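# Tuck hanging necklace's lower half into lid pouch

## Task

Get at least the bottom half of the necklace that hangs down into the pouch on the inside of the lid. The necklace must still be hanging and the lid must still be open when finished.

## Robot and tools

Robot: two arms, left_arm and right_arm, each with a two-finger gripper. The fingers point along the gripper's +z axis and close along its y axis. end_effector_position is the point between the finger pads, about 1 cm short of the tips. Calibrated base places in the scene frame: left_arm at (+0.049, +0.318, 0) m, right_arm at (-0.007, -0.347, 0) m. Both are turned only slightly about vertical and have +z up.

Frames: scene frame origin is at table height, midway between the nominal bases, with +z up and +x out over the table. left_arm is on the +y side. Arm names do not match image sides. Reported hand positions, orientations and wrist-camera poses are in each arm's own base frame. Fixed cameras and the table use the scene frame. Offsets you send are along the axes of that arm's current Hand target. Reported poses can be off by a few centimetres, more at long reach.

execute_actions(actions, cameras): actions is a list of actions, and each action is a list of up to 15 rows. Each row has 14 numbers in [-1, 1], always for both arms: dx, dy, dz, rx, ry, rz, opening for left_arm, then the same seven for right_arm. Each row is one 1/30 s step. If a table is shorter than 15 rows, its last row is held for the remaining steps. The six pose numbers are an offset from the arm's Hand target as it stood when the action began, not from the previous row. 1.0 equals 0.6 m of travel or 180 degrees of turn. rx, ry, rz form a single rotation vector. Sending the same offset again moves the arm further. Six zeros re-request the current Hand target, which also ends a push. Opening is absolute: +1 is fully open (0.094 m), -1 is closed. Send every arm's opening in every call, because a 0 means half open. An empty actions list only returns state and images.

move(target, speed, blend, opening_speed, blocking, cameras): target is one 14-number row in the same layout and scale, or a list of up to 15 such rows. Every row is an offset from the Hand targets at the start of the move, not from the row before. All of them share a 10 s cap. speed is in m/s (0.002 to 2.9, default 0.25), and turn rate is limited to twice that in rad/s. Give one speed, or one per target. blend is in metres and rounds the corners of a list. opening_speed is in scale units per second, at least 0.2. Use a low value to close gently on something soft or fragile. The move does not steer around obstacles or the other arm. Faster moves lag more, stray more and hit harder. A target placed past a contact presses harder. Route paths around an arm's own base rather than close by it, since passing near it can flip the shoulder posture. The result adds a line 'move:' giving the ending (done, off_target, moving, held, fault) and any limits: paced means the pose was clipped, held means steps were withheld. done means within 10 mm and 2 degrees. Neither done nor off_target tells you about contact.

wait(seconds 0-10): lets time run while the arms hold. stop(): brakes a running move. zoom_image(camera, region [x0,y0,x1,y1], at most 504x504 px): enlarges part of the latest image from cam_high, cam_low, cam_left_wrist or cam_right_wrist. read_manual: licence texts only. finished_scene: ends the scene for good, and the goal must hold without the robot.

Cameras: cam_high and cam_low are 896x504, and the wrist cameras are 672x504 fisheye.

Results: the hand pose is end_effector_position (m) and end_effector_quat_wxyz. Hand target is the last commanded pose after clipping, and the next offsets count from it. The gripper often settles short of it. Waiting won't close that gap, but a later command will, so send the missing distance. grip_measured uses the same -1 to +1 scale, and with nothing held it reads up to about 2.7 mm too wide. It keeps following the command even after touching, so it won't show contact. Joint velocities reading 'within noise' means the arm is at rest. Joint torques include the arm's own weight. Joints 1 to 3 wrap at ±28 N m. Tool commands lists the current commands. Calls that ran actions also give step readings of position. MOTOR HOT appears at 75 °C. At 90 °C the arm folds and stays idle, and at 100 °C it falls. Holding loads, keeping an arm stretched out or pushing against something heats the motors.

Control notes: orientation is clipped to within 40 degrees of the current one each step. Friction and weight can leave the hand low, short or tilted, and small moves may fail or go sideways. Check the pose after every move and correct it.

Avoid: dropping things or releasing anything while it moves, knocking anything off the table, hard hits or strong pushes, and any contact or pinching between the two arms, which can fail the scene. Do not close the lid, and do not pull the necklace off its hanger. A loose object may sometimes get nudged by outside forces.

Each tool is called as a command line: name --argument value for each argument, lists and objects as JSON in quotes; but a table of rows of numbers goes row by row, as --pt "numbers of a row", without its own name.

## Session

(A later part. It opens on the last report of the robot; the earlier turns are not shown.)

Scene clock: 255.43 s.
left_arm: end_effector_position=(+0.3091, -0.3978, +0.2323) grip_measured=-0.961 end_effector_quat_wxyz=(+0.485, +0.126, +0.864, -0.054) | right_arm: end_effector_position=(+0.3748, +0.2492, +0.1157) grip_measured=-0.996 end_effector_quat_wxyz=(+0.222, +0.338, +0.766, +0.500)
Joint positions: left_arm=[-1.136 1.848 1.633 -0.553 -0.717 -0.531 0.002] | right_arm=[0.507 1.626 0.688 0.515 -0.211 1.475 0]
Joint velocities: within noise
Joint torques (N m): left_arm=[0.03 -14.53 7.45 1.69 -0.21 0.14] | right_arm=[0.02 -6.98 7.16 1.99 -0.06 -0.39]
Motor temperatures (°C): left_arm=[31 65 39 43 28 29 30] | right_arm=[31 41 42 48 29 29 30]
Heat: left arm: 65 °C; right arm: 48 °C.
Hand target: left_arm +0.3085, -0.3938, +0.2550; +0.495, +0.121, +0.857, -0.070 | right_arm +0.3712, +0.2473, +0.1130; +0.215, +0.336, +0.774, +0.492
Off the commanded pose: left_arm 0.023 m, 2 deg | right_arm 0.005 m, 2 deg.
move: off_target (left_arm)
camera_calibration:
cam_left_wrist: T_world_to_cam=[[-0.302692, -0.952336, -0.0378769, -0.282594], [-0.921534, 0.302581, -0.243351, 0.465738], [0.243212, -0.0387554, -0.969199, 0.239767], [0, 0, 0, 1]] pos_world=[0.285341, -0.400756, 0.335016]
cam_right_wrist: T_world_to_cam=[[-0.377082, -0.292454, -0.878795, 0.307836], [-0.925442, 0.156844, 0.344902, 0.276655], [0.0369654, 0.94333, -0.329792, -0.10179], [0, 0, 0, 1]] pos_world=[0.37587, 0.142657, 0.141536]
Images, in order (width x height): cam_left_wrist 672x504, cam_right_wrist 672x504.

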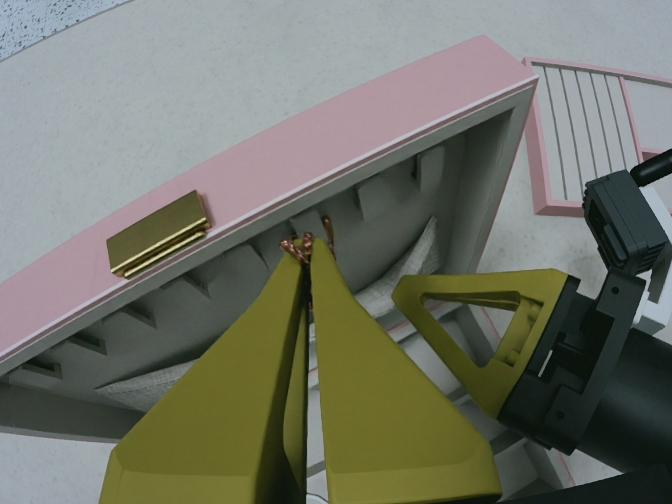

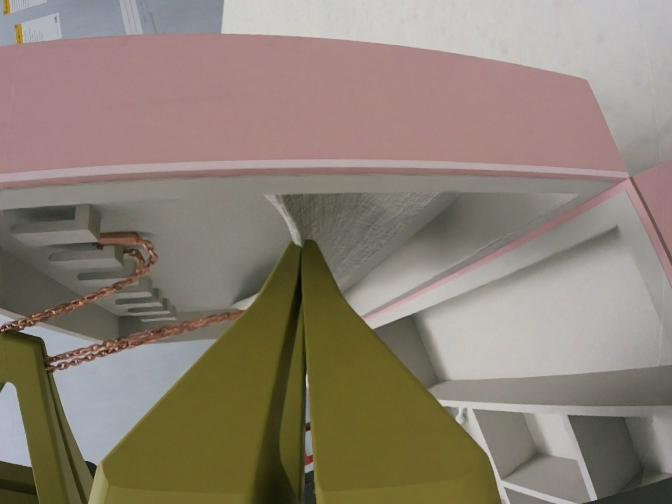

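move --target '[-0.0166, 0.0042, 0.0012, 0, 0, 0, -0.99, 0, 0, 0, 0, 0, 0, -1.0]' --speed 0.05 --cameras '["cam_left_wrist", "cam_right_wrist"]'

zoom_image --camera "cam_left_wrist" --region '[180, 130, 430, 380]'

zoom_image --camera "cam_right_wrist" --region '[0, 180, 350, 440]'

Scene clock: 257.37 s.
left_arm: end_effector_position=(+0.3122, -0.3951, +0.2353) grip_measured=-0.961 end_effector_quat_wxyz=(+0.482, +0.131, +0.865, -0.050) | right_arm: end_effector_position=(+0.3748, +0.2492, +0.1157) grip_measured=-0.996 end_effector_quat_wxyz=(+0.222, +0.338, +0.766, +0.500)
Joint positions: left_arm=[-1.125 1.848 1.651 -0.575 -0.706 -0.517 0.002] | right_arm=[0.507 1.626 0.688 0.515 -0.211 1.475 0]
Joint velocities: within noise
Joint torques (N m): left_arm=[0.24 -14.09 9.36 1.66 -0.21 0.13] | right_arm=[0.02 -6.98 7.17 1.99 -0.06 -0.39]
Motor temperatures (°C): left_arm=[31 66 39 43 28 29 30] | right_arm=[31 41 42 48 29 29 30]
Heat: left arm: 66 °C; right arm: 48 °C.
Hand target: left_arm +0.3146, -0.3929, +0.2633; +0.495, +0.121, +0.857, -0.070 | right_arm +0.3712, +0.2473, +0.1130; +0.215, +0.336, +0.774, +0.492
Off the commanded pose: left_arm 0.028 m, 3 deg | right_arm 0.005 m, 2 deg.
move: off_target (left_arm)
camera_calibration:
cam_left_wrist: T_world_to_cam=[[-0.306847, -0.950581, -0.0473425, -0.27471], [-0.921656, 0.309186, -0.234424, 0.469048], [0.237476, -0.0282988, -0.970981, 0.248368], [0, 0, 0, 1]] pos_world=[0.289026, -0.399128, 0.338111]
cam_right_wrist: T_world_to_cam=[[-0.377082, -0.292454, -0.878795, 0.307836], [-0.925442, 0.156844, 0.344902, 0.276655], [0.0369654, 0.94333, -0.329792, -0.10179], [0, 0, 0, 1]] pos_world=[0.37587, 0.142657, 0.141536]
Images, in order (width x height): cam_left_wrist 672x504, cam_right_wrist 672x504.

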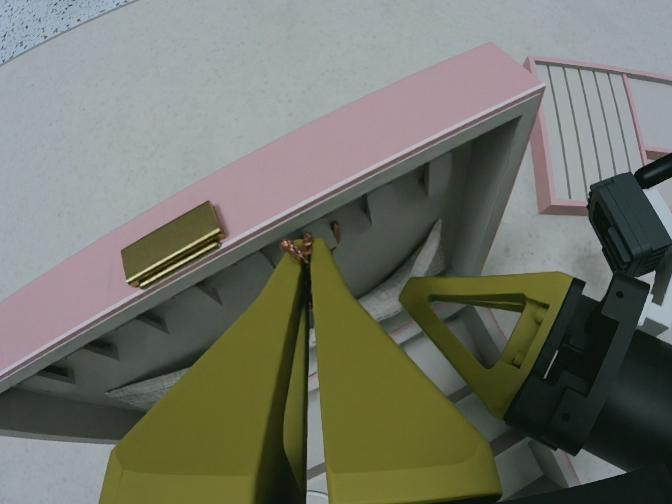

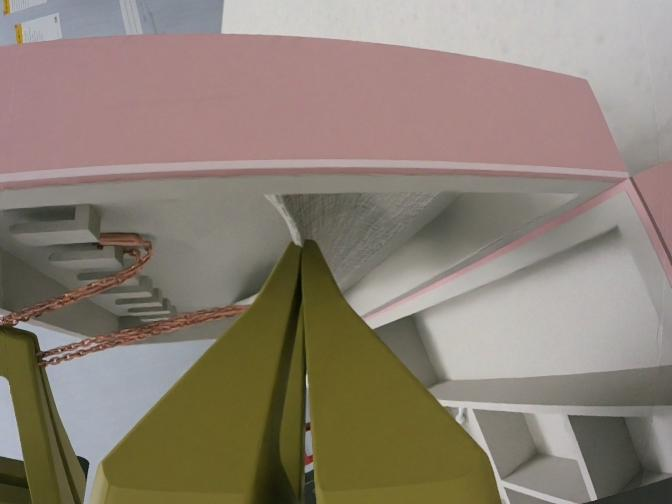

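Scaled by 2.016 from the camera's 672x504 image, which has a finer 960x720 frame.

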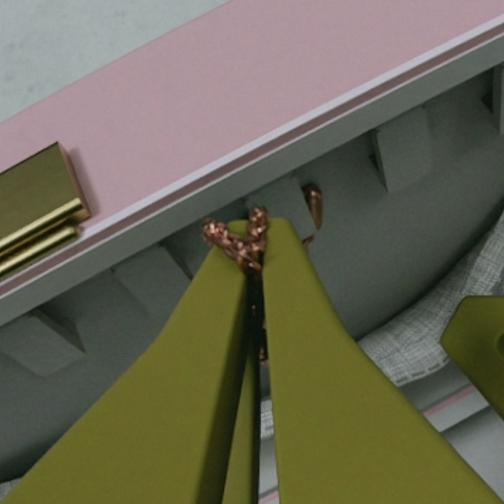

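Scaled by 1.440 from the camera's 672x504 image, which has a finer 960x720 frame.

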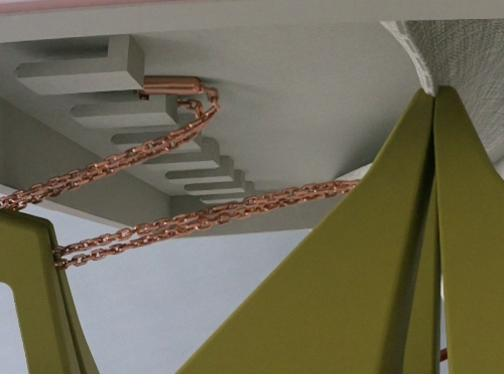

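move --target '[-0.0217, 0, -0.0125, 0, 0, 0, -0.99, 0, 0, 0, 0, 0, 0, -1.0]' --speed 0.05 --cameras '["cam_left_wrist", "cam_right_wrist"]'

zoom_image --camera "cam_left_wrist" --region '[180, 130, 430, 380]'

zoom_image --camera "cam_right_wrist" --region '[0, 180, 350, 440]'

Scene clock: 260.07 s.
left_arm: end_effector_position=(+0.3121, -0.3951, +0.2548) grip_measured=-0.961 end_effector_quat_wxyz=(+0.484, +0.129, +0.864, -0.054) | right_arm: end_effector_position=(+0.3748, +0.2492, +0.1157) grip_measured=-0.996 end_effector_quat_wxyz=(+0.222, +0.338, +0.766, +0.500)
Joint positions: left_arm=[-1.125 1.848 1.723 -0.638 -0.705 -0.516 0.002] | right_arm=[0.507 1.626 0.688 0.515 -0.211 1.475 0]
Joint velocities: within noise
Joint torques (N m): left_arm=[0.54 -12.98 9.25 1.66 -0.16 0.11] | right_arm=[0.01 -6.98 7.19 1.99 -0.06 -0.39]
Motor temperatures (°C): left_arm=[31 66 39 43 28 29 30] | right_arm=[31 42 42 48 29 29 30]
Heat: left arm: 66 °C; right arm: 48 °C.
Hand target: left_arm +0.3145, -0.3930, +0.2782; +0.495, +0.121, +0.857, -0.070 | right_arm +0.3712, +0.2473, +0.1130; +0.215, +0.336, +0.774, +0.492
Off the commanded pose: left_arm 0.024 m, 3 deg | right_arm 0.005 m, 2 deg.
move: off_target (left_arm)
camera_calibration:
cam_left_wrist: T_world_to_cam=[[-0.30782, -0.950569, -0.0408052, -0.275245], [-0.920495, 0.308382, -0.239978, 0.474253], [0.240699, -0.0363091, -0.96992, 0.262945], [0, 0, 0, 1]] pos_world=[0.288531, -0.398343, 0.357615]
cam_right_wrist: T_world_to_cam=[[-0.377082, -0.292454, -0.878795, 0.307836], [-0.925442, 0.156844, 0.344902, 0.276655], [0.0369654, 0.94333, -0.329792, -0.10179], [0, 0, 0, 1]] pos_world=[0.37587, 0.142657, 0.141536]
Images, in order (width x height): cam_left_wrist 672x504, cam_right_wrist 672x504.

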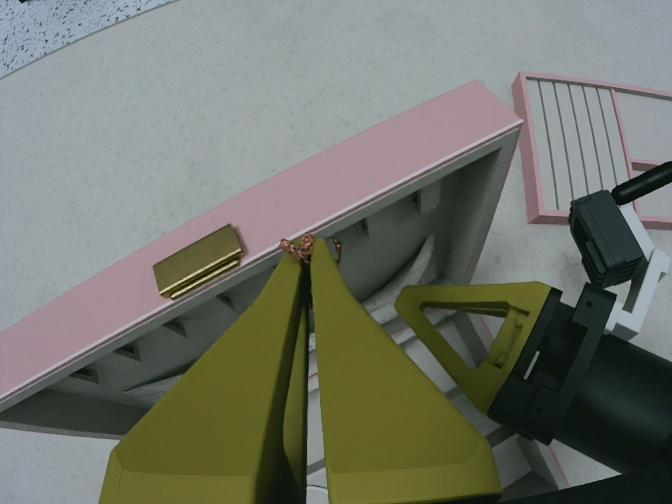

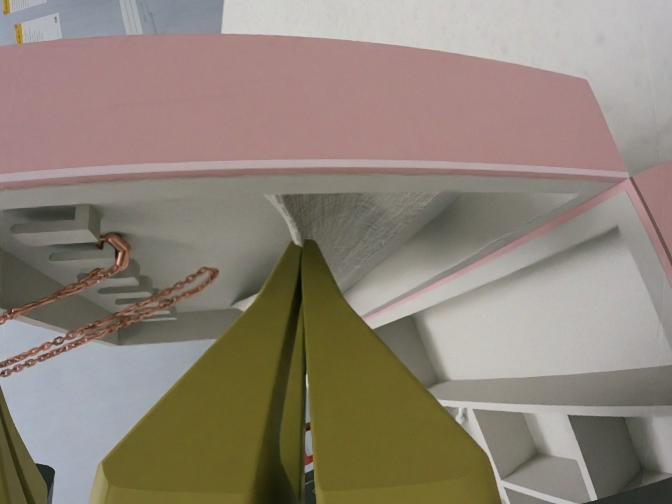

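Scaled by 2.016 from the camera's 672x504 image, which has a finer 960x720 frame.

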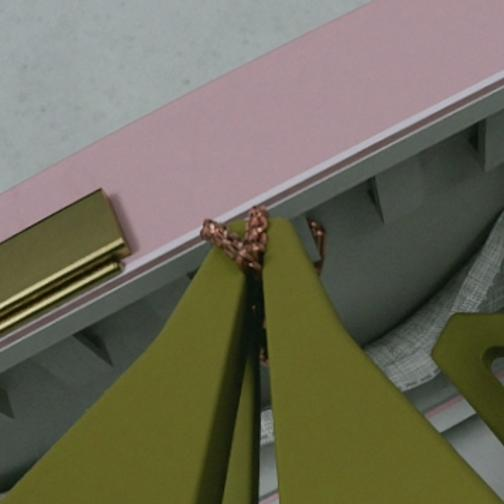

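Scaled by 1.440 from the camera's 672x504 image, which has a finer 960x720 frame.

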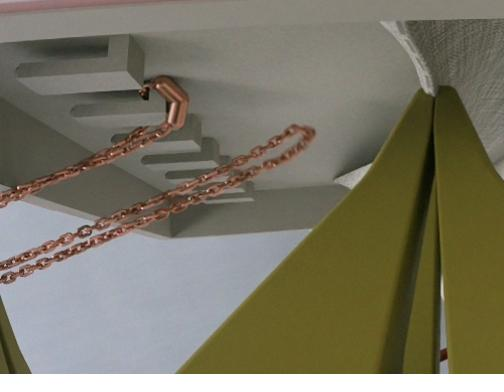

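move --target '[0.0315, 0.0112, 0.0187, 0, 0, 0, -0.99, 0, 0, 0, 0, 0, 0, -1.0]' --speed 0.04 --cameras '["cam_left_wrist", "cam_right_wrist"]'

zoom_image --camera "cam_left_wrist" --region '[180, 130, 430, 380]'

zoom_image --camera "cam_right_wrist" --region '[0, 180, 350, 440]'

Scene clock: 263.57 s.
left_arm: end_effector_position=(+0.3155, -0.3910, +0.2358) grip_measured=-0.961 end_effector_quat_wxyz=(+0.482, +0.129, +0.865, -0.051) | right_arm: end_effector_position=(+0.3748, +0.2492, +0.1157) grip_measured=-0.996 end_effector_quat_wxyz=(+0.222, +0.338, +0.766, +0.500)
Joint positions: left_arm=[-1.113 1.836 1.635 -0.562 -0.697 -0.508 0.002] | right_arm=[0.507 1.626 0.688 0.515 -0.211 1.475 0]
Joint velocities: within noise
Joint torques (N m): left_arm=[0.66 -14.53 6.08 1.98 -0.23 0.11] | right_arm=[0.01 -6.99 7.17 2 -0.06 -0.38]
Motor temperatures (°C): left_arm=[31 66 39 43 28 29 30] | right_arm=[31 42 42 48 29 29 30]
Heat: left arm: 66 °C; right arm: 48 °C.
Hand target: left_arm +0.3167, -0.3866, +0.2562; +0.495, +0.121, +0.857, -0.070 | right_arm +0.3712, +0.2473, +0.1130; +0.215, +0.336, +0.774, +0.492
Off the commanded pose: left_arm 0.021 m, 3 deg | right_arm 0.005 m, 2 deg.
move: off_target (left_arm)
camera_calibration:
cam_left_wrist: T_world_to_cam=[[-0.306411, -0.950887, -0.0438887, -0.270817], [-0.921801, 0.307909, -0.23553, 0.470756], [0.237476, -0.0317124, -0.970876, 0.246914], [0, 0, 0, 1]] pos_world=[0.292326, -0.394636, 0.338714]
cam_right_wrist: T_world_to_cam=[[-0.377082, -0.292454, -0.878795, 0.307836], [-0.925442, 0.156844, 0.344902, 0.276655], [0.0369654, 0.94333, -0.329792, -0.10179], [0, 0, 0, 1]] pos_world=[0.37587, 0.142657, 0.141536]
Images, in order (width x height): cam_left_wrist 672x504, cam_right_wrist 672x504.

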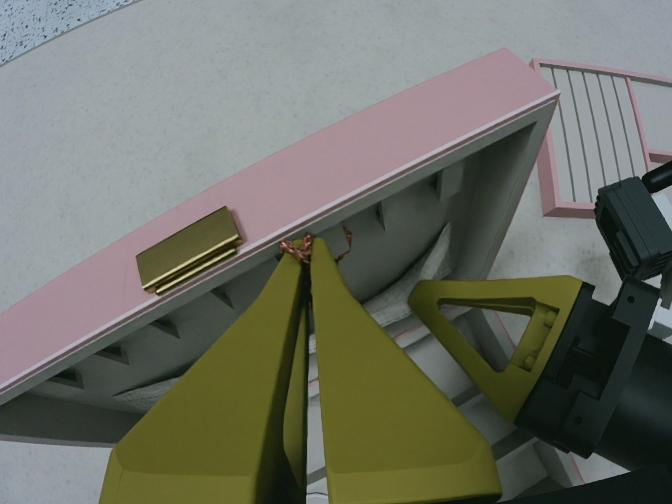

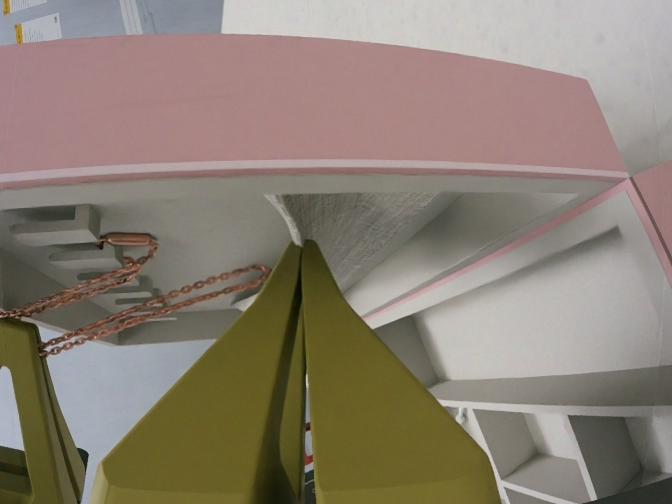

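Scaled by 2.016 from the camera's 672x504 image, which has a finer 960x720 frame.

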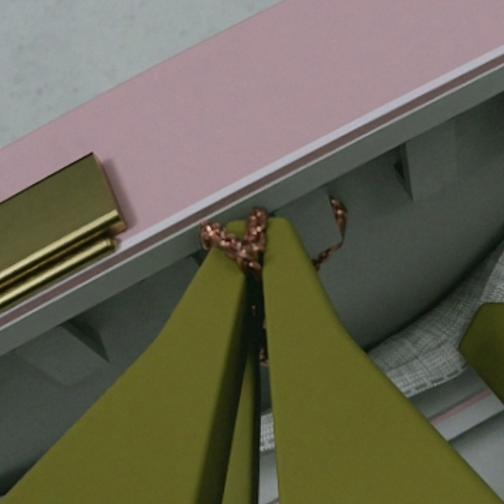

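Scaled by 1.440 from the camera's 672x504 image, which has a finer 960x720 frame.

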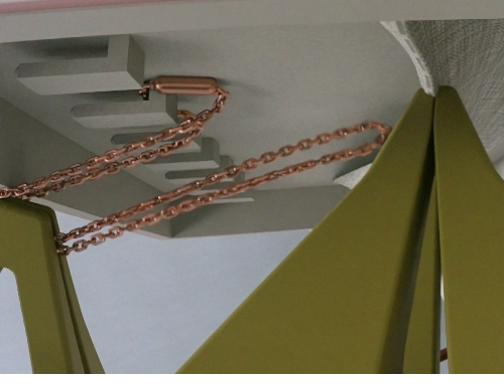

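zoom_image --camera "cam_left_wrist" --region '[260, 190, 370, 300]'

zoom_image --camera "cam_right_wrist" --region '[150, 220, 310, 350]'

Scaled by 4.582 from the camera's 672x504 image, which has a finer 960x720 frame.

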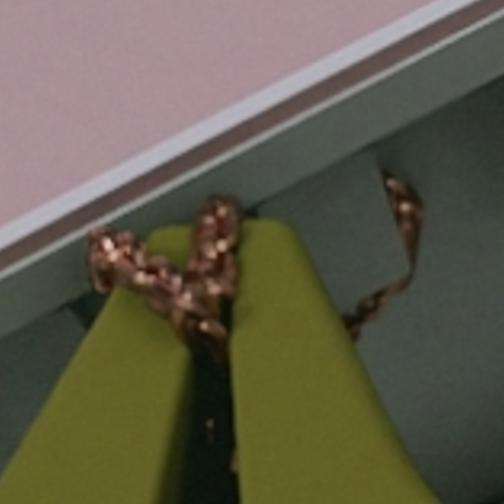

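Scaled by 3.150 from the camera's 672x504 image, which has a finer 960x720 frame.

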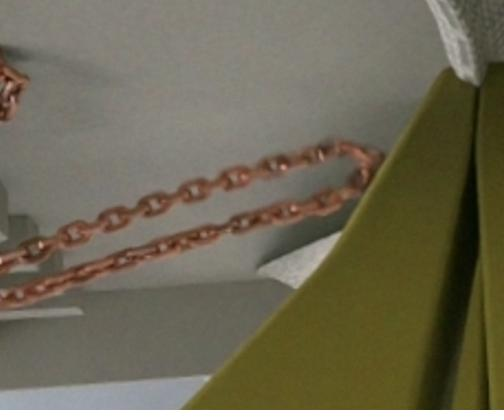

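move --target '[0.0152, -0.0008, 0.0070, 0, 0, 0, -0.99, 0, 0, 0, 0, 0, 0, -1.0]' --speed 0.03 --cameras '["cam_left_wrist", "cam_right_wrist"]'

zoom_image --camera "cam_left_wrist" --region '[260, 190, 370, 300]'

zoom_image --camera "cam_right_wrist" --region '[150, 220, 310, 350]'

Scene clock: 267.13 s.
left_arm: end_effector_position=(+0.3152, -0.3906, +0.2249) grip_measured=-0.961 end_effector_quat_wxyz=(+0.481, +0.131, +0.865, -0.050) | right_arm: end_effector_position=(+0.3748, +0.2492, +0.1157) grip_measured=-0.996 end_effector_quat_wxyz=(+0.222, +0.338, +0.766, +0.500)
Joint positions: left_arm=[-1.113 1.835 1.593 -0.523 -0.696 -0.507 0.002] | right_arm=[0.507 1.626 0.688 0.515 -0.211 1.475 0]
Joint velocities: within noise
Joint torques (N m): left_arm=[0.18 -14.71 6.17 1.91 -0.25 0.12] | right_arm=[-0.01 -6.98 7.17 2 -0.06 -0.39]
Motor temperatures (°C): left_arm=[31 68 39 43 28 29 31] | right_arm=[31 42 42 48 29 29 30]
Heat: left arm: 68 °C; right arm: 48 °C.
Hand target: left_arm +0.3157, -0.3868, +0.2461; +0.495, +0.121, +0.857, -0.070 | right_arm +0.3712, +0.2473, +0.1130; +0.215, +0.336, +0.774, +0.492
Off the commanded pose: left_arm 0.022 m, 3 deg | right_arm 0.005 m, 2 deg.
move: off_target (left_arm)
camera_calibration:
cam_left_wrist: T_world_to_cam=[[-0.307361, -0.950465, -0.0463302, -0.270106], [-0.92192, 0.309487, -0.232982, 0.46782], [0.23578, -0.0288969, -0.971377, 0.23815], [0, 0, 0, 1]] pos_world=[0.292122, -0.394629, 0.327813]
cam_right_wrist: T_world_to_cam=[[-0.377082, -0.292454, -0.878795, 0.307836], [-0.925442, 0.156844, 0.344902, 0.276655], [0.0369654, 0.94333, -0.329792, -0.10179], [0, 0, 0, 1]] pos_world=[0.37587, 0.142657, 0.141536]
Images, in order (width x height): cam_left_wrist 672x504, cam_right_wrist 672x504.

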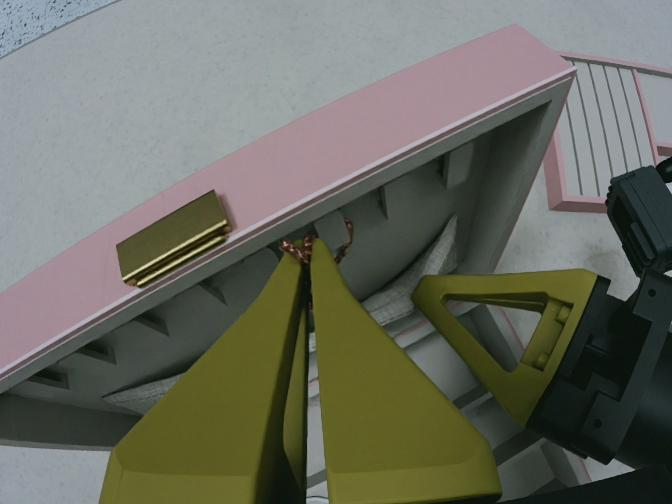

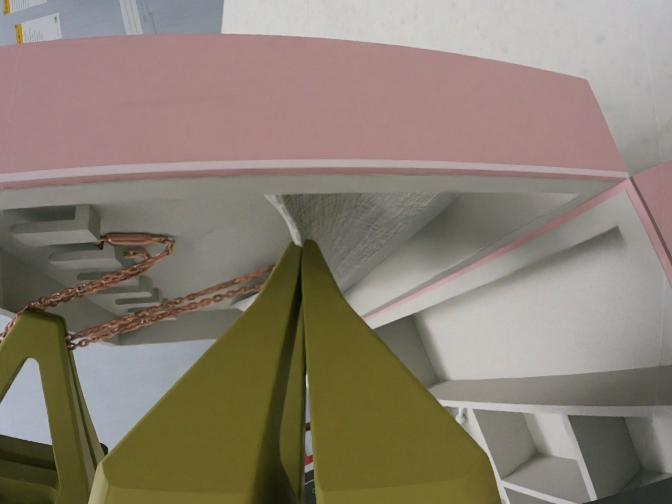

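Scaled by 4.582 from the camera's 672x504 image, which has a finer 960x720 frame.

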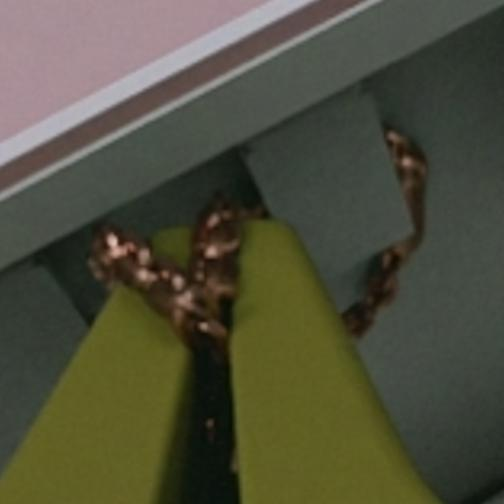

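Scaled by 3.150 from the camera's 672x504 image, which has a finer 960x720 frame.

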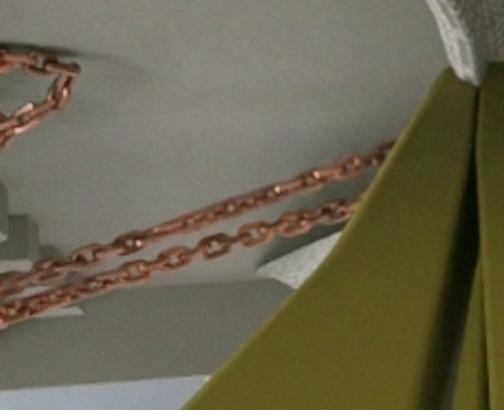

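move --target '[0.0194, 0.0090, 0.0063, 0, 0, 0, -0.99, 0, 0, 0, 0, 0, 0, -1.0]' --speed 0.03 --cameras '["cam_left_wrist", "cam_right_wrist"]'

zoom_image --camera "cam_left_wrist" --region '[230, 170, 390, 330]'

zoom_image --camera "cam_right_wrist" --region '[50, 200, 350, 380]'

Scene clock: 268.83 s.
left_arm: end_effector_position=(+0.3124, -0.3852, +0.2144) grip_measured=-0.961 end_effector_quat_wxyz=(+0.482, +0.130, +0.865, -0.052) | right_arm: end_effector_position=(+0.3748, +0.2492, +0.1157) grip_measured=-0.996 end_effector_quat_wxyz=(+0.222, +0.338, +0.766, +0.500)
Joint positions: left_arm=[-1.113 1.81 1.517 -0.468 -0.695 -0.506 0.002] | right_arm=[0.507 1.626 0.688 0.515 -0.211 1.475 0]
Joint velocities: within noise
Joint torques (N m): left_arm=[0.73 -14.13 5.93 1.97 -0.21 0.12] | right_arm=[-0.01 -6.98 7.19 2 -0.06 -0.38]
Motor temperatures (°C): left_arm=[31 68 39 43 28 29 31] | right_arm=[31 42 42 48 29 29 30]
Heat: left arm: 68 °C; right arm: 48 °C.
Hand target: left_arm +0.3147, -0.3809, +0.2342; +0.495, +0.121, +0.857, -0.070 | right_arm +0.3712, +0.2473, +0.1130; +0.215, +0.336, +0.774, +0.492
Off the commanded pose: left_arm 0.020 m, 3 deg | right_arm 0.005 m, 2 deg.
move: off_target (left_arm)
camera_calibration:
cam_left_wrist: T_world_to_cam=[[-0.308362, -0.950268, -0.043628, -0.266472], [-0.921144, 0.309733, -0.235712, 0.461623], [0.237503, -0.032497, -0.970843, 0.226638], [0, 0, 0, 1]] pos_world=[0.289224, -0.388835, 0.317215]
cam_right_wrist: T_world_to_cam=[[-0.377082, -0.292454, -0.878795, 0.307836], [-0.925442, 0.156844, 0.344902, 0.276655], [0.0369654, 0.94333, -0.329792, -0.10179], [0, 0, 0, 1]] pos_world=[0.37587, 0.142657, 0.141536]
Images, in order (width x height): cam_left_wrist 672x504, cam_right_wrist 672x504.

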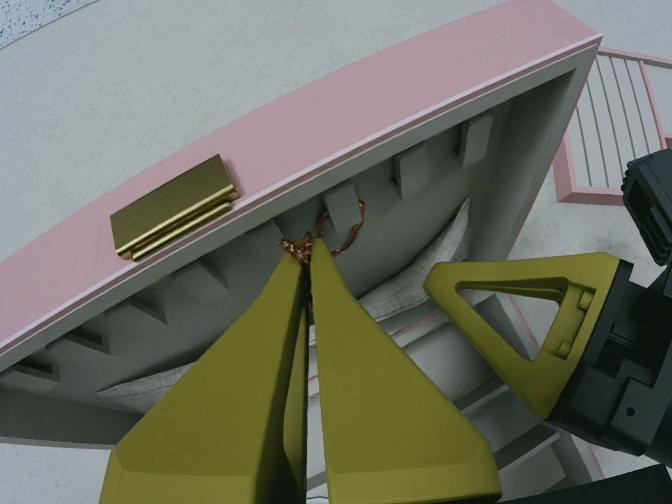

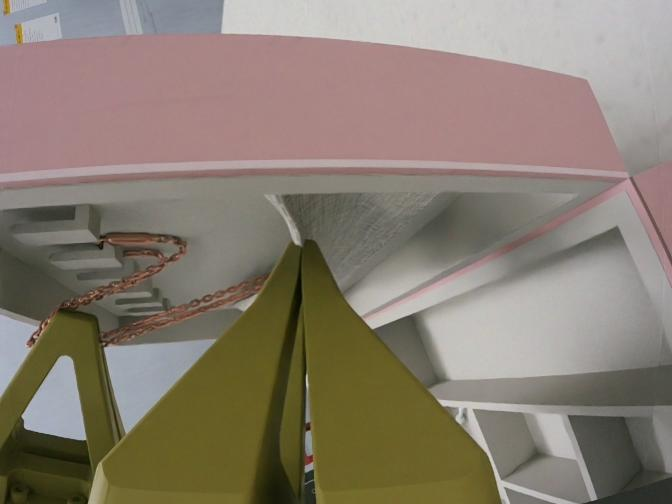

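Scaled by 3.150 from the camera's 672x504 image, which has a finer 960x720 frame.

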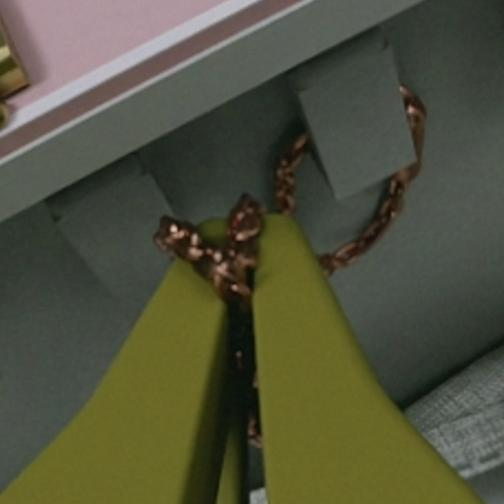

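Scaled by 1.680 from the camera's 672x504 image, which has a finer 960x720 frame.

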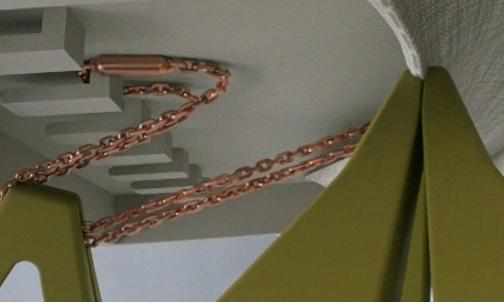

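execute_actions --actions '[]' --cameras '["cam_left_wrist", "cam_right_wrist"]'

Scene clock: 269.67 s.
left_arm: end_effector_position=(+0.3125, -0.3853, +0.2145) grip_measured=-0.961 end_effector_quat_wxyz=(+0.482, +0.130, +0.865, -0.052) | right_arm: end_effector_position=(+0.3748, +0.2492, +0.1157) grip_measured=-0.996 end_effector_quat_wxyz=(+0.222, +0.338, +0.766, +0.500)
Joint positions: left_arm=[-1.113 1.81 1.517 -0.467 -0.695 -0.506 0.002] | right_arm=[0.507 1.626 0.688 0.515 -0.211 1.475 0]
Joint velocities: within noise
Joint torques (N m): left_arm=[0.7 -14.37 6.17 1.95 -0.17 0.09] | right_arm=[-0.02 -6.95 7.19 1.99 -0.06 -0.39]
Motor temperatures (°C): left_arm=[31 68 39 43 28 29 31] | right_arm=[31 42 42 48 29 29 30]
Heat: left arm: 68 °C; right arm: 48 °C.
Hand target: left_arm +0.3148, -0.3809, +0.2342; +0.495, +0.121, +0.857, -0.070 | right_arm +0.3712, +0.2473, +0.1130; +0.215, +0.336, +0.774, +0.492
Tool commands: left_gripper/opening=-0.99 right_gripper/opening=-1.0
Off the commanded pose: left_arm 0.020 m, 3 deg | right_arm 0.005 m, 2 deg.
camera_calibration:
cam_left_wrist: T_world_to_cam=[[-0.308401, -0.950277, -0.0431488, -0.266613], [-0.921053, 0.309641, -0.236186, 0.461736], [0.237803, -0.0330977, -0.970749, 0.226385], [0, 0, 0, 1]] pos_world=[0.289225, -0.388836, 0.317315]
cam_right_wrist: T_world_to_cam=[[-0.377082, -0.292454, -0.878795, 0.307836], [-0.925442, 0.156844, 0.344902, 0.276655], [0.0369654, 0.94333, -0.329792, -0.10179], [0, 0, 0, 1]] pos_world=[0.37587, 0.142657, 0.141536]
Images, in order (width x height): cam_left_wrist 672x504, cam_right_wrist 672x504.

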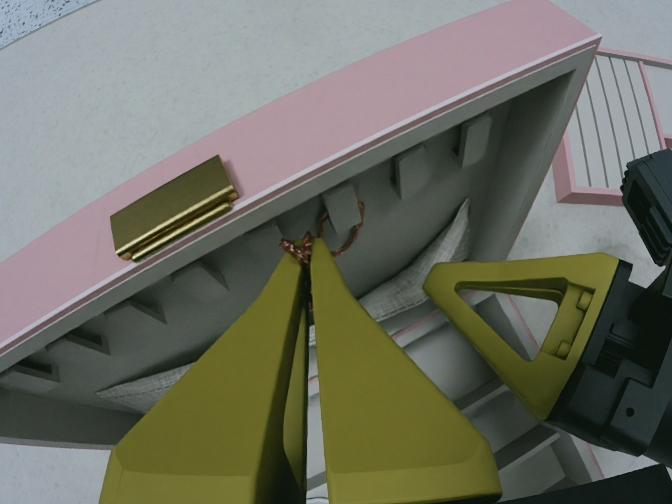

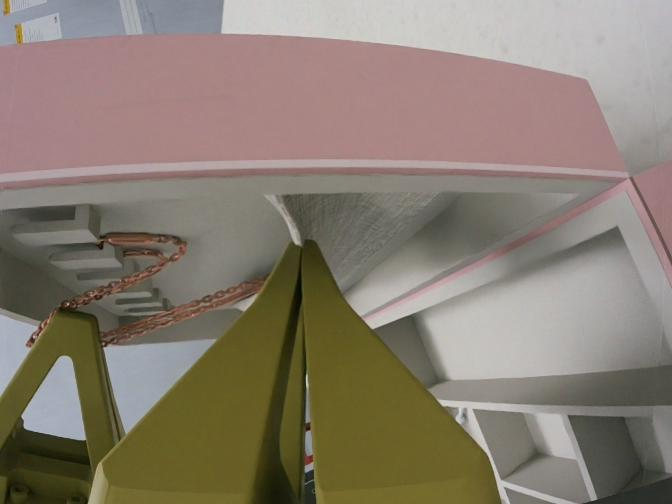

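move --target '[0.01068, 0.00163, 0.01483, 0, 0, 0, -0.99, 0, 0, 0, 0, 0, 0, -1.0]' --speed 0.03 --cameras '["cam_left_wrist", "cam_right_wrist"]'

Scene clock: 270.90 s.
left_arm: end_effector_position=(+0.3173, -0.3839, +0.2091) grip_measured=-0.961 end_effector_quat_wxyz=(+0.485, +0.127, +0.864, -0.056) | right_arm: end_effector_position=(+0.3748, +0.2492, +0.1157) grip_measured=-0.996 end_effector_quat_wxyz=(+0.222, +0.338, +0.766, +0.500)
Joint positions: left_arm=[-1.101 1.81 1.488 -0.424 -0.687 -0.498 0.002] | right_arm=[0.507 1.626 0.688 0.515 -0.211 1.475 0]
Joint velocities: within noise
Joint torques (N m): left_arm=[0.49 -13.35 6.02 1.98 -0.21 0.11] | right_arm=[-0.01 -6.97 7.16 1.99 -0.06 -0.38]
Motor temperatures (°C): left_arm=[31 68 39 43 28 29 31] | right_arm=[31 42 42 48 29 29 30]
Heat: left arm: 68 °C; right arm: 48 °C.
Hand target: left_arm +0.3193, -0.3813, +0.2244; +0.496, +0.121, +0.857, -0.070 | right_arm +0.3712, +0.2473, +0.1130; +0.215, +0.336, +0.774, +0.492
Off the commanded pose: left_arm 0.015 m, 2 deg | right_arm 0.005 m, 2 deg.
move: off_target (left_arm)
camera_calibration:
cam_left_wrist: T_world_to_cam=[[-0.306067, -0.951342, -0.0356682, -0.26675], [-0.920797, 0.305339, -0.242694, 0.46411], [0.241776, -0.0414375, -0.969447, 0.215377], [0, 0, 0, 1]] pos_world=[0.293635, -0.386556, 0.311919]
cam_right_wrist: T_world_to_cam=[[-0.377082, -0.292454, -0.878795, 0.307836], [-0.925442, 0.156844, 0.344902, 0.276655], [0.0369654, 0.94333, -0.329792, -0.10179], [0, 0, 0, 1]] pos_world=[0.37587, 0.142657, 0.141536]
Images, in order (width x height): cam_left_wrist 672x504, cam_right_wrist 672x504.

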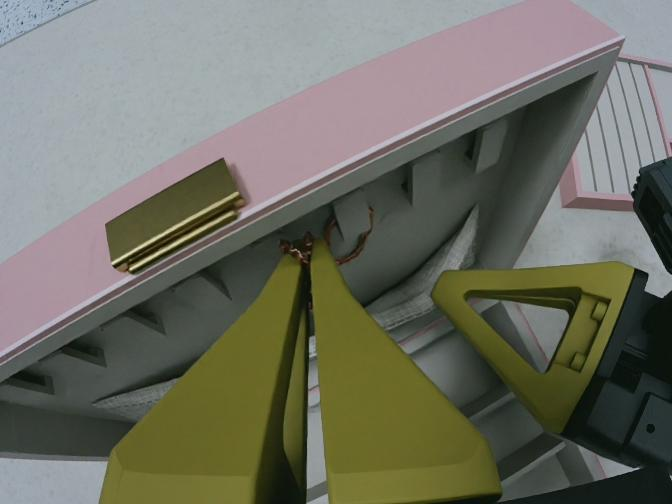

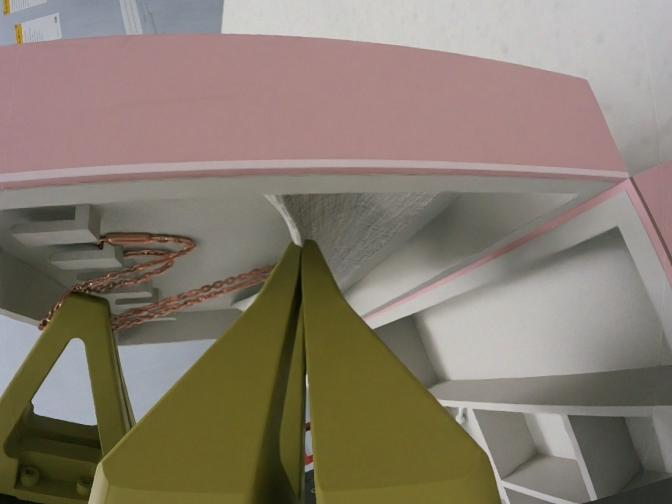

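zoom_image --camera "cam_left_wrist" --region '[220, 160, 420, 310]'

zoom_image --camera "cam_right_wrist" --region '[0, 180, 320, 420]'

Scaled by 2.520 from the camera's 672x504 image, which has a finer 960x720 frame.

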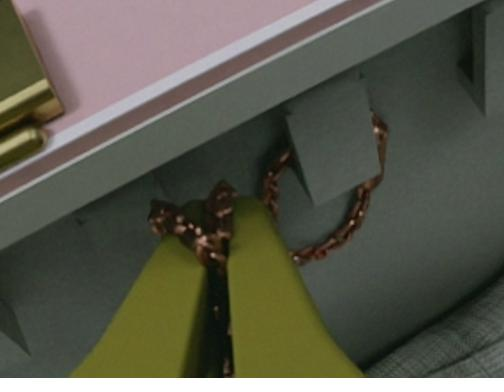

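Scaled by 1.575 from the camera's 672x504 image, which has a finer 960x720 frame.

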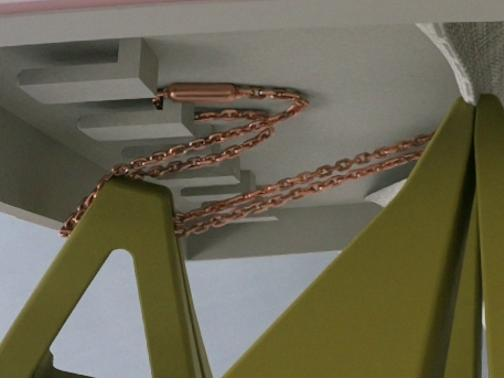

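move --target '[0.02587, -0.00444, 0.0152, 0, 0, 0, -0.99, 0, 0, 0, 0, 0, 0, -1.0]' --speed 0.03 --cameras '["cam_left_wrist", "cam_right_wrist"]'

Scene clock: 273.20 s.
left_arm: end_effector_position=(+0.3173, -0.3842, +0.1975) grip_measured=-0.961 end_effector_quat_wxyz=(+0.487, +0.125, +0.862, -0.060) | right_arm: end_effector_position=(+0.3748, +0.2492, +0.1157) grip_measured=-0.996 end_effector_quat_wxyz=(+0.222, +0.338, +0.766, +0.500)
Joint positions: left_arm=[-1.101 1.81 1.435 -0.359 -0.687 -0.497 0.002] | right_arm=[0.507 1.626 0.688 0.515 -0.211 1.475 0]
Joint velocities: within noise
Joint torques (N m): left_arm=[0.1 -12.18 5.81 2 -0.2 0.12] | right_arm=[-0.01 -6.99 7.17 2 -0.06 -0.39]
Motor temperatures (°C): left_arm=[31 67 39 43 28 29 31] | right_arm=[31 42 42 48 29 29 30]
Heat: left arm: 67 °C; right arm: 48 °C.
Hand target: left_arm +0.3187, -0.3839, +0.2063; +0.495, +0.121, +0.857, -0.070 | right_arm +0.3712, +0.2473, +0.1130; +0.215, +0.336, +0.774, +0.492
Off the commanded pose: left_arm 0.009 m, 2 deg | right_arm 0.005 m, 2 deg.
move: done
camera_calibration:
cam_left_wrist: T_world_to_cam=[[-0.306631, -0.951438, -0.0272475, -0.268977], [-0.91933, 0.303457, -0.250491, 0.461741], [0.246596, -0.0517591, -0.967735, 0.198184], [0, 0, 0, 1]] pos_world=[0.293144, -0.385776, 0.300123]
cam_right_wrist: T_world_to_cam=[[-0.377082, -0.292454, -0.878795, 0.307836], [-0.925442, 0.156844, 0.344902, 0.276655], [0.0369654, 0.94333, -0.329792, -0.10179], [0, 0, 0, 1]] pos_world=[0.37587, 0.142657, 0.141536]
Images, in order (width x height): cam_left_wrist 672x504, cam_right_wrist 672x504.

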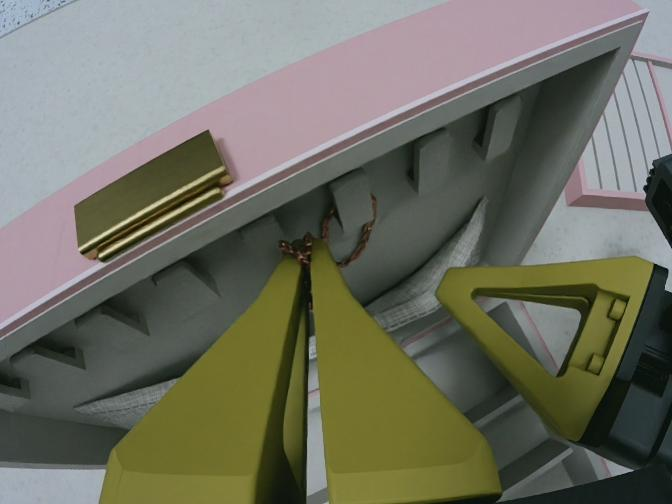

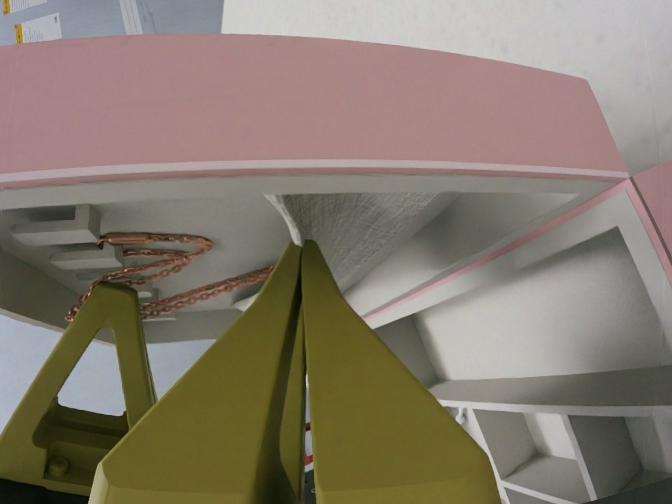

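zoom_image --camera "cam_left_wrist" --region '[220, 160, 420, 310]'

zoom_image --camera "cam_right_wrist" --region '[0, 180, 320, 420]'

Scaled by 2.520 from the camera's 672x504 image, which has a finer 960x720 frame.

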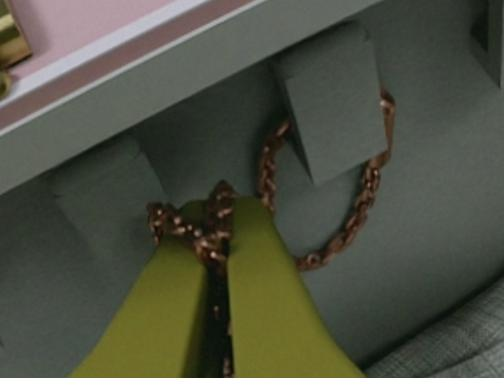

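Scaled by 1.575 from the camera's 672x504 image, which has a finer 960x720 frame.

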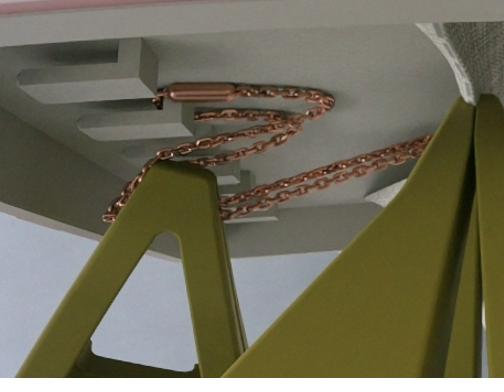

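move --target '[0.02598, -0.0008, 0.015, 0, 0, 0, -0.99, 0, 0, 0, 0, 0, 0, -1.0]' --speed 0.03 --cameras '["cam_left_wrist", "cam_right_wrist"]'

Scene clock: 275.13 s.
left_arm: end_effector_position=(+0.3170, -0.3836, +0.1852) grip_measured=-0.961 end_effector_quat_wxyz=(+0.490, +0.123, +0.860, -0.064) | right_arm: end_effector_position=(+0.3748, +0.2492, +0.1157) grip_measured=-0.996 end_effector_quat_wxyz=(+0.222, +0.338, +0.766, +0.500)
Joint positions: left_arm=[-1.101 1.81 1.378 -0.289 -0.687 -0.497 0.002] | right_arm=[0.507 1.626 0.688 0.515 -0.211 1.475 0]
Joint velocities: within noise
Joint torques (N m): left_arm=[0.16 -10.8 5.83 2.02 -0.27 0.11] | right_arm=[0.01 -6.99 7.17 1.99 -0.05 -0.38]
Motor temperatures (°C): left_arm=[31 66 39 43 28 29 31] | right_arm=[31 42 42 48 29 29 30]
Heat: left arm: 66 °C; right arm: 48 °C.
Hand target: left_arm +0.3186, -0.3844, +0.1883; +0.495, +0.121, +0.857, -0.070 | right_arm +0.3712, +0.2473, +0.1130; +0.215, +0.336, +0.774, +0.492
Off the commanded pose: left_arm 0.003 m, 1 deg | right_arm 0.005 m, 2 deg.
move: done
camera_calibration:
cam_left_wrist: T_world_to_cam=[[-0.306517, -0.951684, -0.0185703, -0.270614], [-0.91792, 0.300693, -0.258855, 0.458268], [0.251932, -0.0622974, -0.965738, 0.180409], [0, 0, 0, 1]] pos_world=[0.292255, -0.384098, 0.287827]
cam_right_wrist: T_world_to_cam=[[-0.377082, -0.292454, -0.878795, 0.307836], [-0.925442, 0.156844, 0.344902, 0.276655], [0.0369654, 0.94333, -0.329792, -0.10179], [0, 0, 0, 1]] pos_world=[0.37587, 0.142657, 0.141536]
Images, in order (width x height): cam_left_wrist 672x504, cam_right_wrist 672x504.

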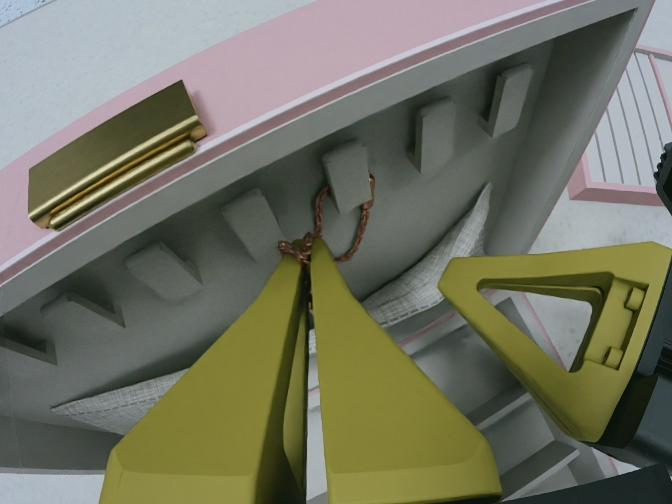

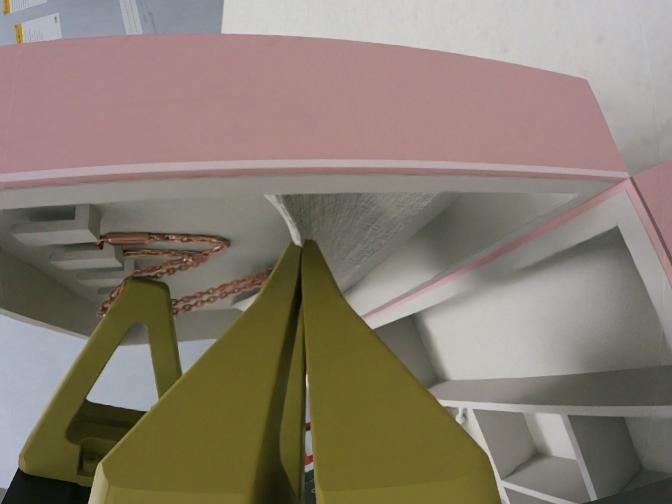

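move --target '[0.02536, -0.00211, 0.00941, 0, 0, 0, -0.99, 0, 0, 0, 0, 0, 0, -1.0]' --speed 0.03 --cameras '["cam_left_wrist", "cam_right_wrist"]'

Scene clock: 276.50 s.
left_arm: end_effector_position=(+0.3162, -0.3819, +0.1737) grip_measured=-0.961 end_effector_quat_wxyz=(+0.492, +0.121, +0.860, -0.067) | right_arm: end_effector_position=(+0.3748, +0.2492, +0.1157) grip_measured=-0.996 end_effector_quat_wxyz=(+0.222, +0.338, +0.766, +0.500)
Joint positions: left_arm=[-1.101 1.81 1.327 -0.232 -0.687 -0.497 0.002] | right_arm=[0.507 1.626 0.688 0.515 -0.211 1.475 0]
Joint velocities: within noise
Joint torques (N m): left_arm=[-0.81 -9.68 6.08 2.01 -0.28 0.01] | right_arm=[0.02 -6.97 7.19 2 -0.06 -0.38]
Motor temperatures (°C): left_arm=[31 66 39 43 28 29 31] | right_arm=[31 42 42 48 29 29 30]
Heat: left arm: 66 °C; right arm: 48 °C.
Hand target: left_arm +0.3156, -0.3848, +0.1722; +0.495, +0.121, +0.857, -0.070 | right_arm +0.3712, +0.2473, +0.1130; +0.215, +0.336, +0.774, +0.492
Off the commanded pose: left_arm 0.003 m, 1 deg | right_arm 0.005 m, 2 deg.
move: done
camera_calibration:
cam_left_wrist: T_world_to_cam=[[-0.306523, -0.95176, -0.0140373, -0.270267], [-0.917144, 0.299257, -0.263233, 0.453982], [0.254736, -0.0678129, -0.96463, 0.166302], [0, 0, 0, 1]] pos_world=[0.291161, -0.381809, 0.27613]
cam_right_wrist: T_world_to_cam=[[-0.377082, -0.292454, -0.878795, 0.307836], [-0.925442, 0.156844, 0.344902, 0.276655], [0.0369654, 0.94333, -0.329792, -0.10179], [0, 0, 0, 1]] pos_world=[0.37587, 0.142657, 0.141536]
Images, in order (width x height): cam_left_wrist 672x504, cam_right_wrist 672x504.

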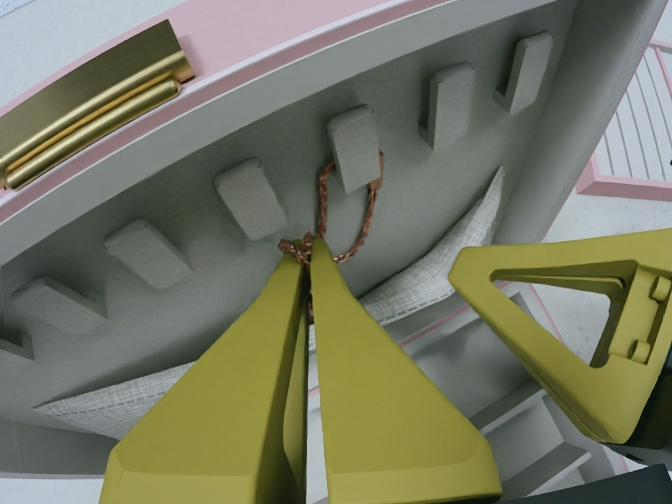

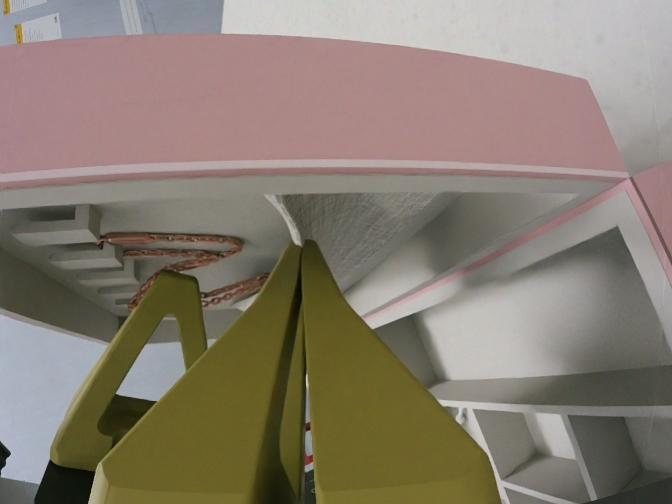

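zoom_image --camera "cam_left_wrist" --region '[220, 140, 460, 350]'

zoom_image --camera "cam_right_wrist" --region '[60, 190, 330, 400]'

Scaled by 2.100 from the camera's 672x504 image, which has a finer 960x720 frame.

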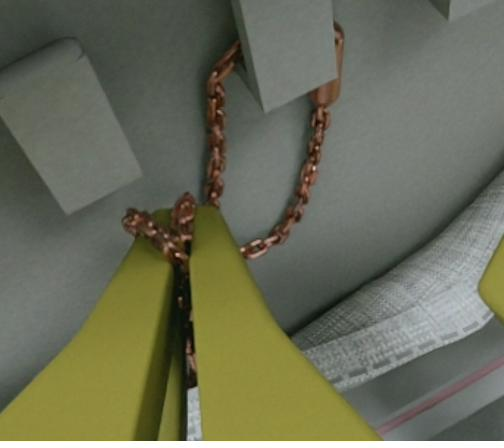

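Scaled by 1.867 from the camera's 672x504 image, which has a finer 960x720 frame.

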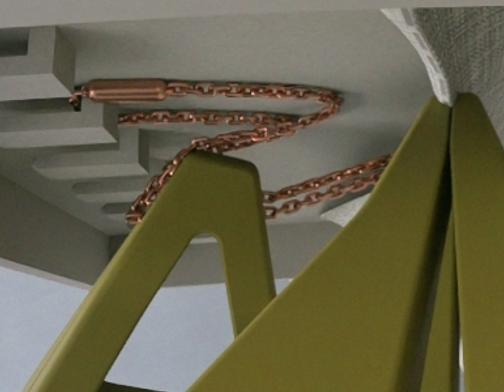

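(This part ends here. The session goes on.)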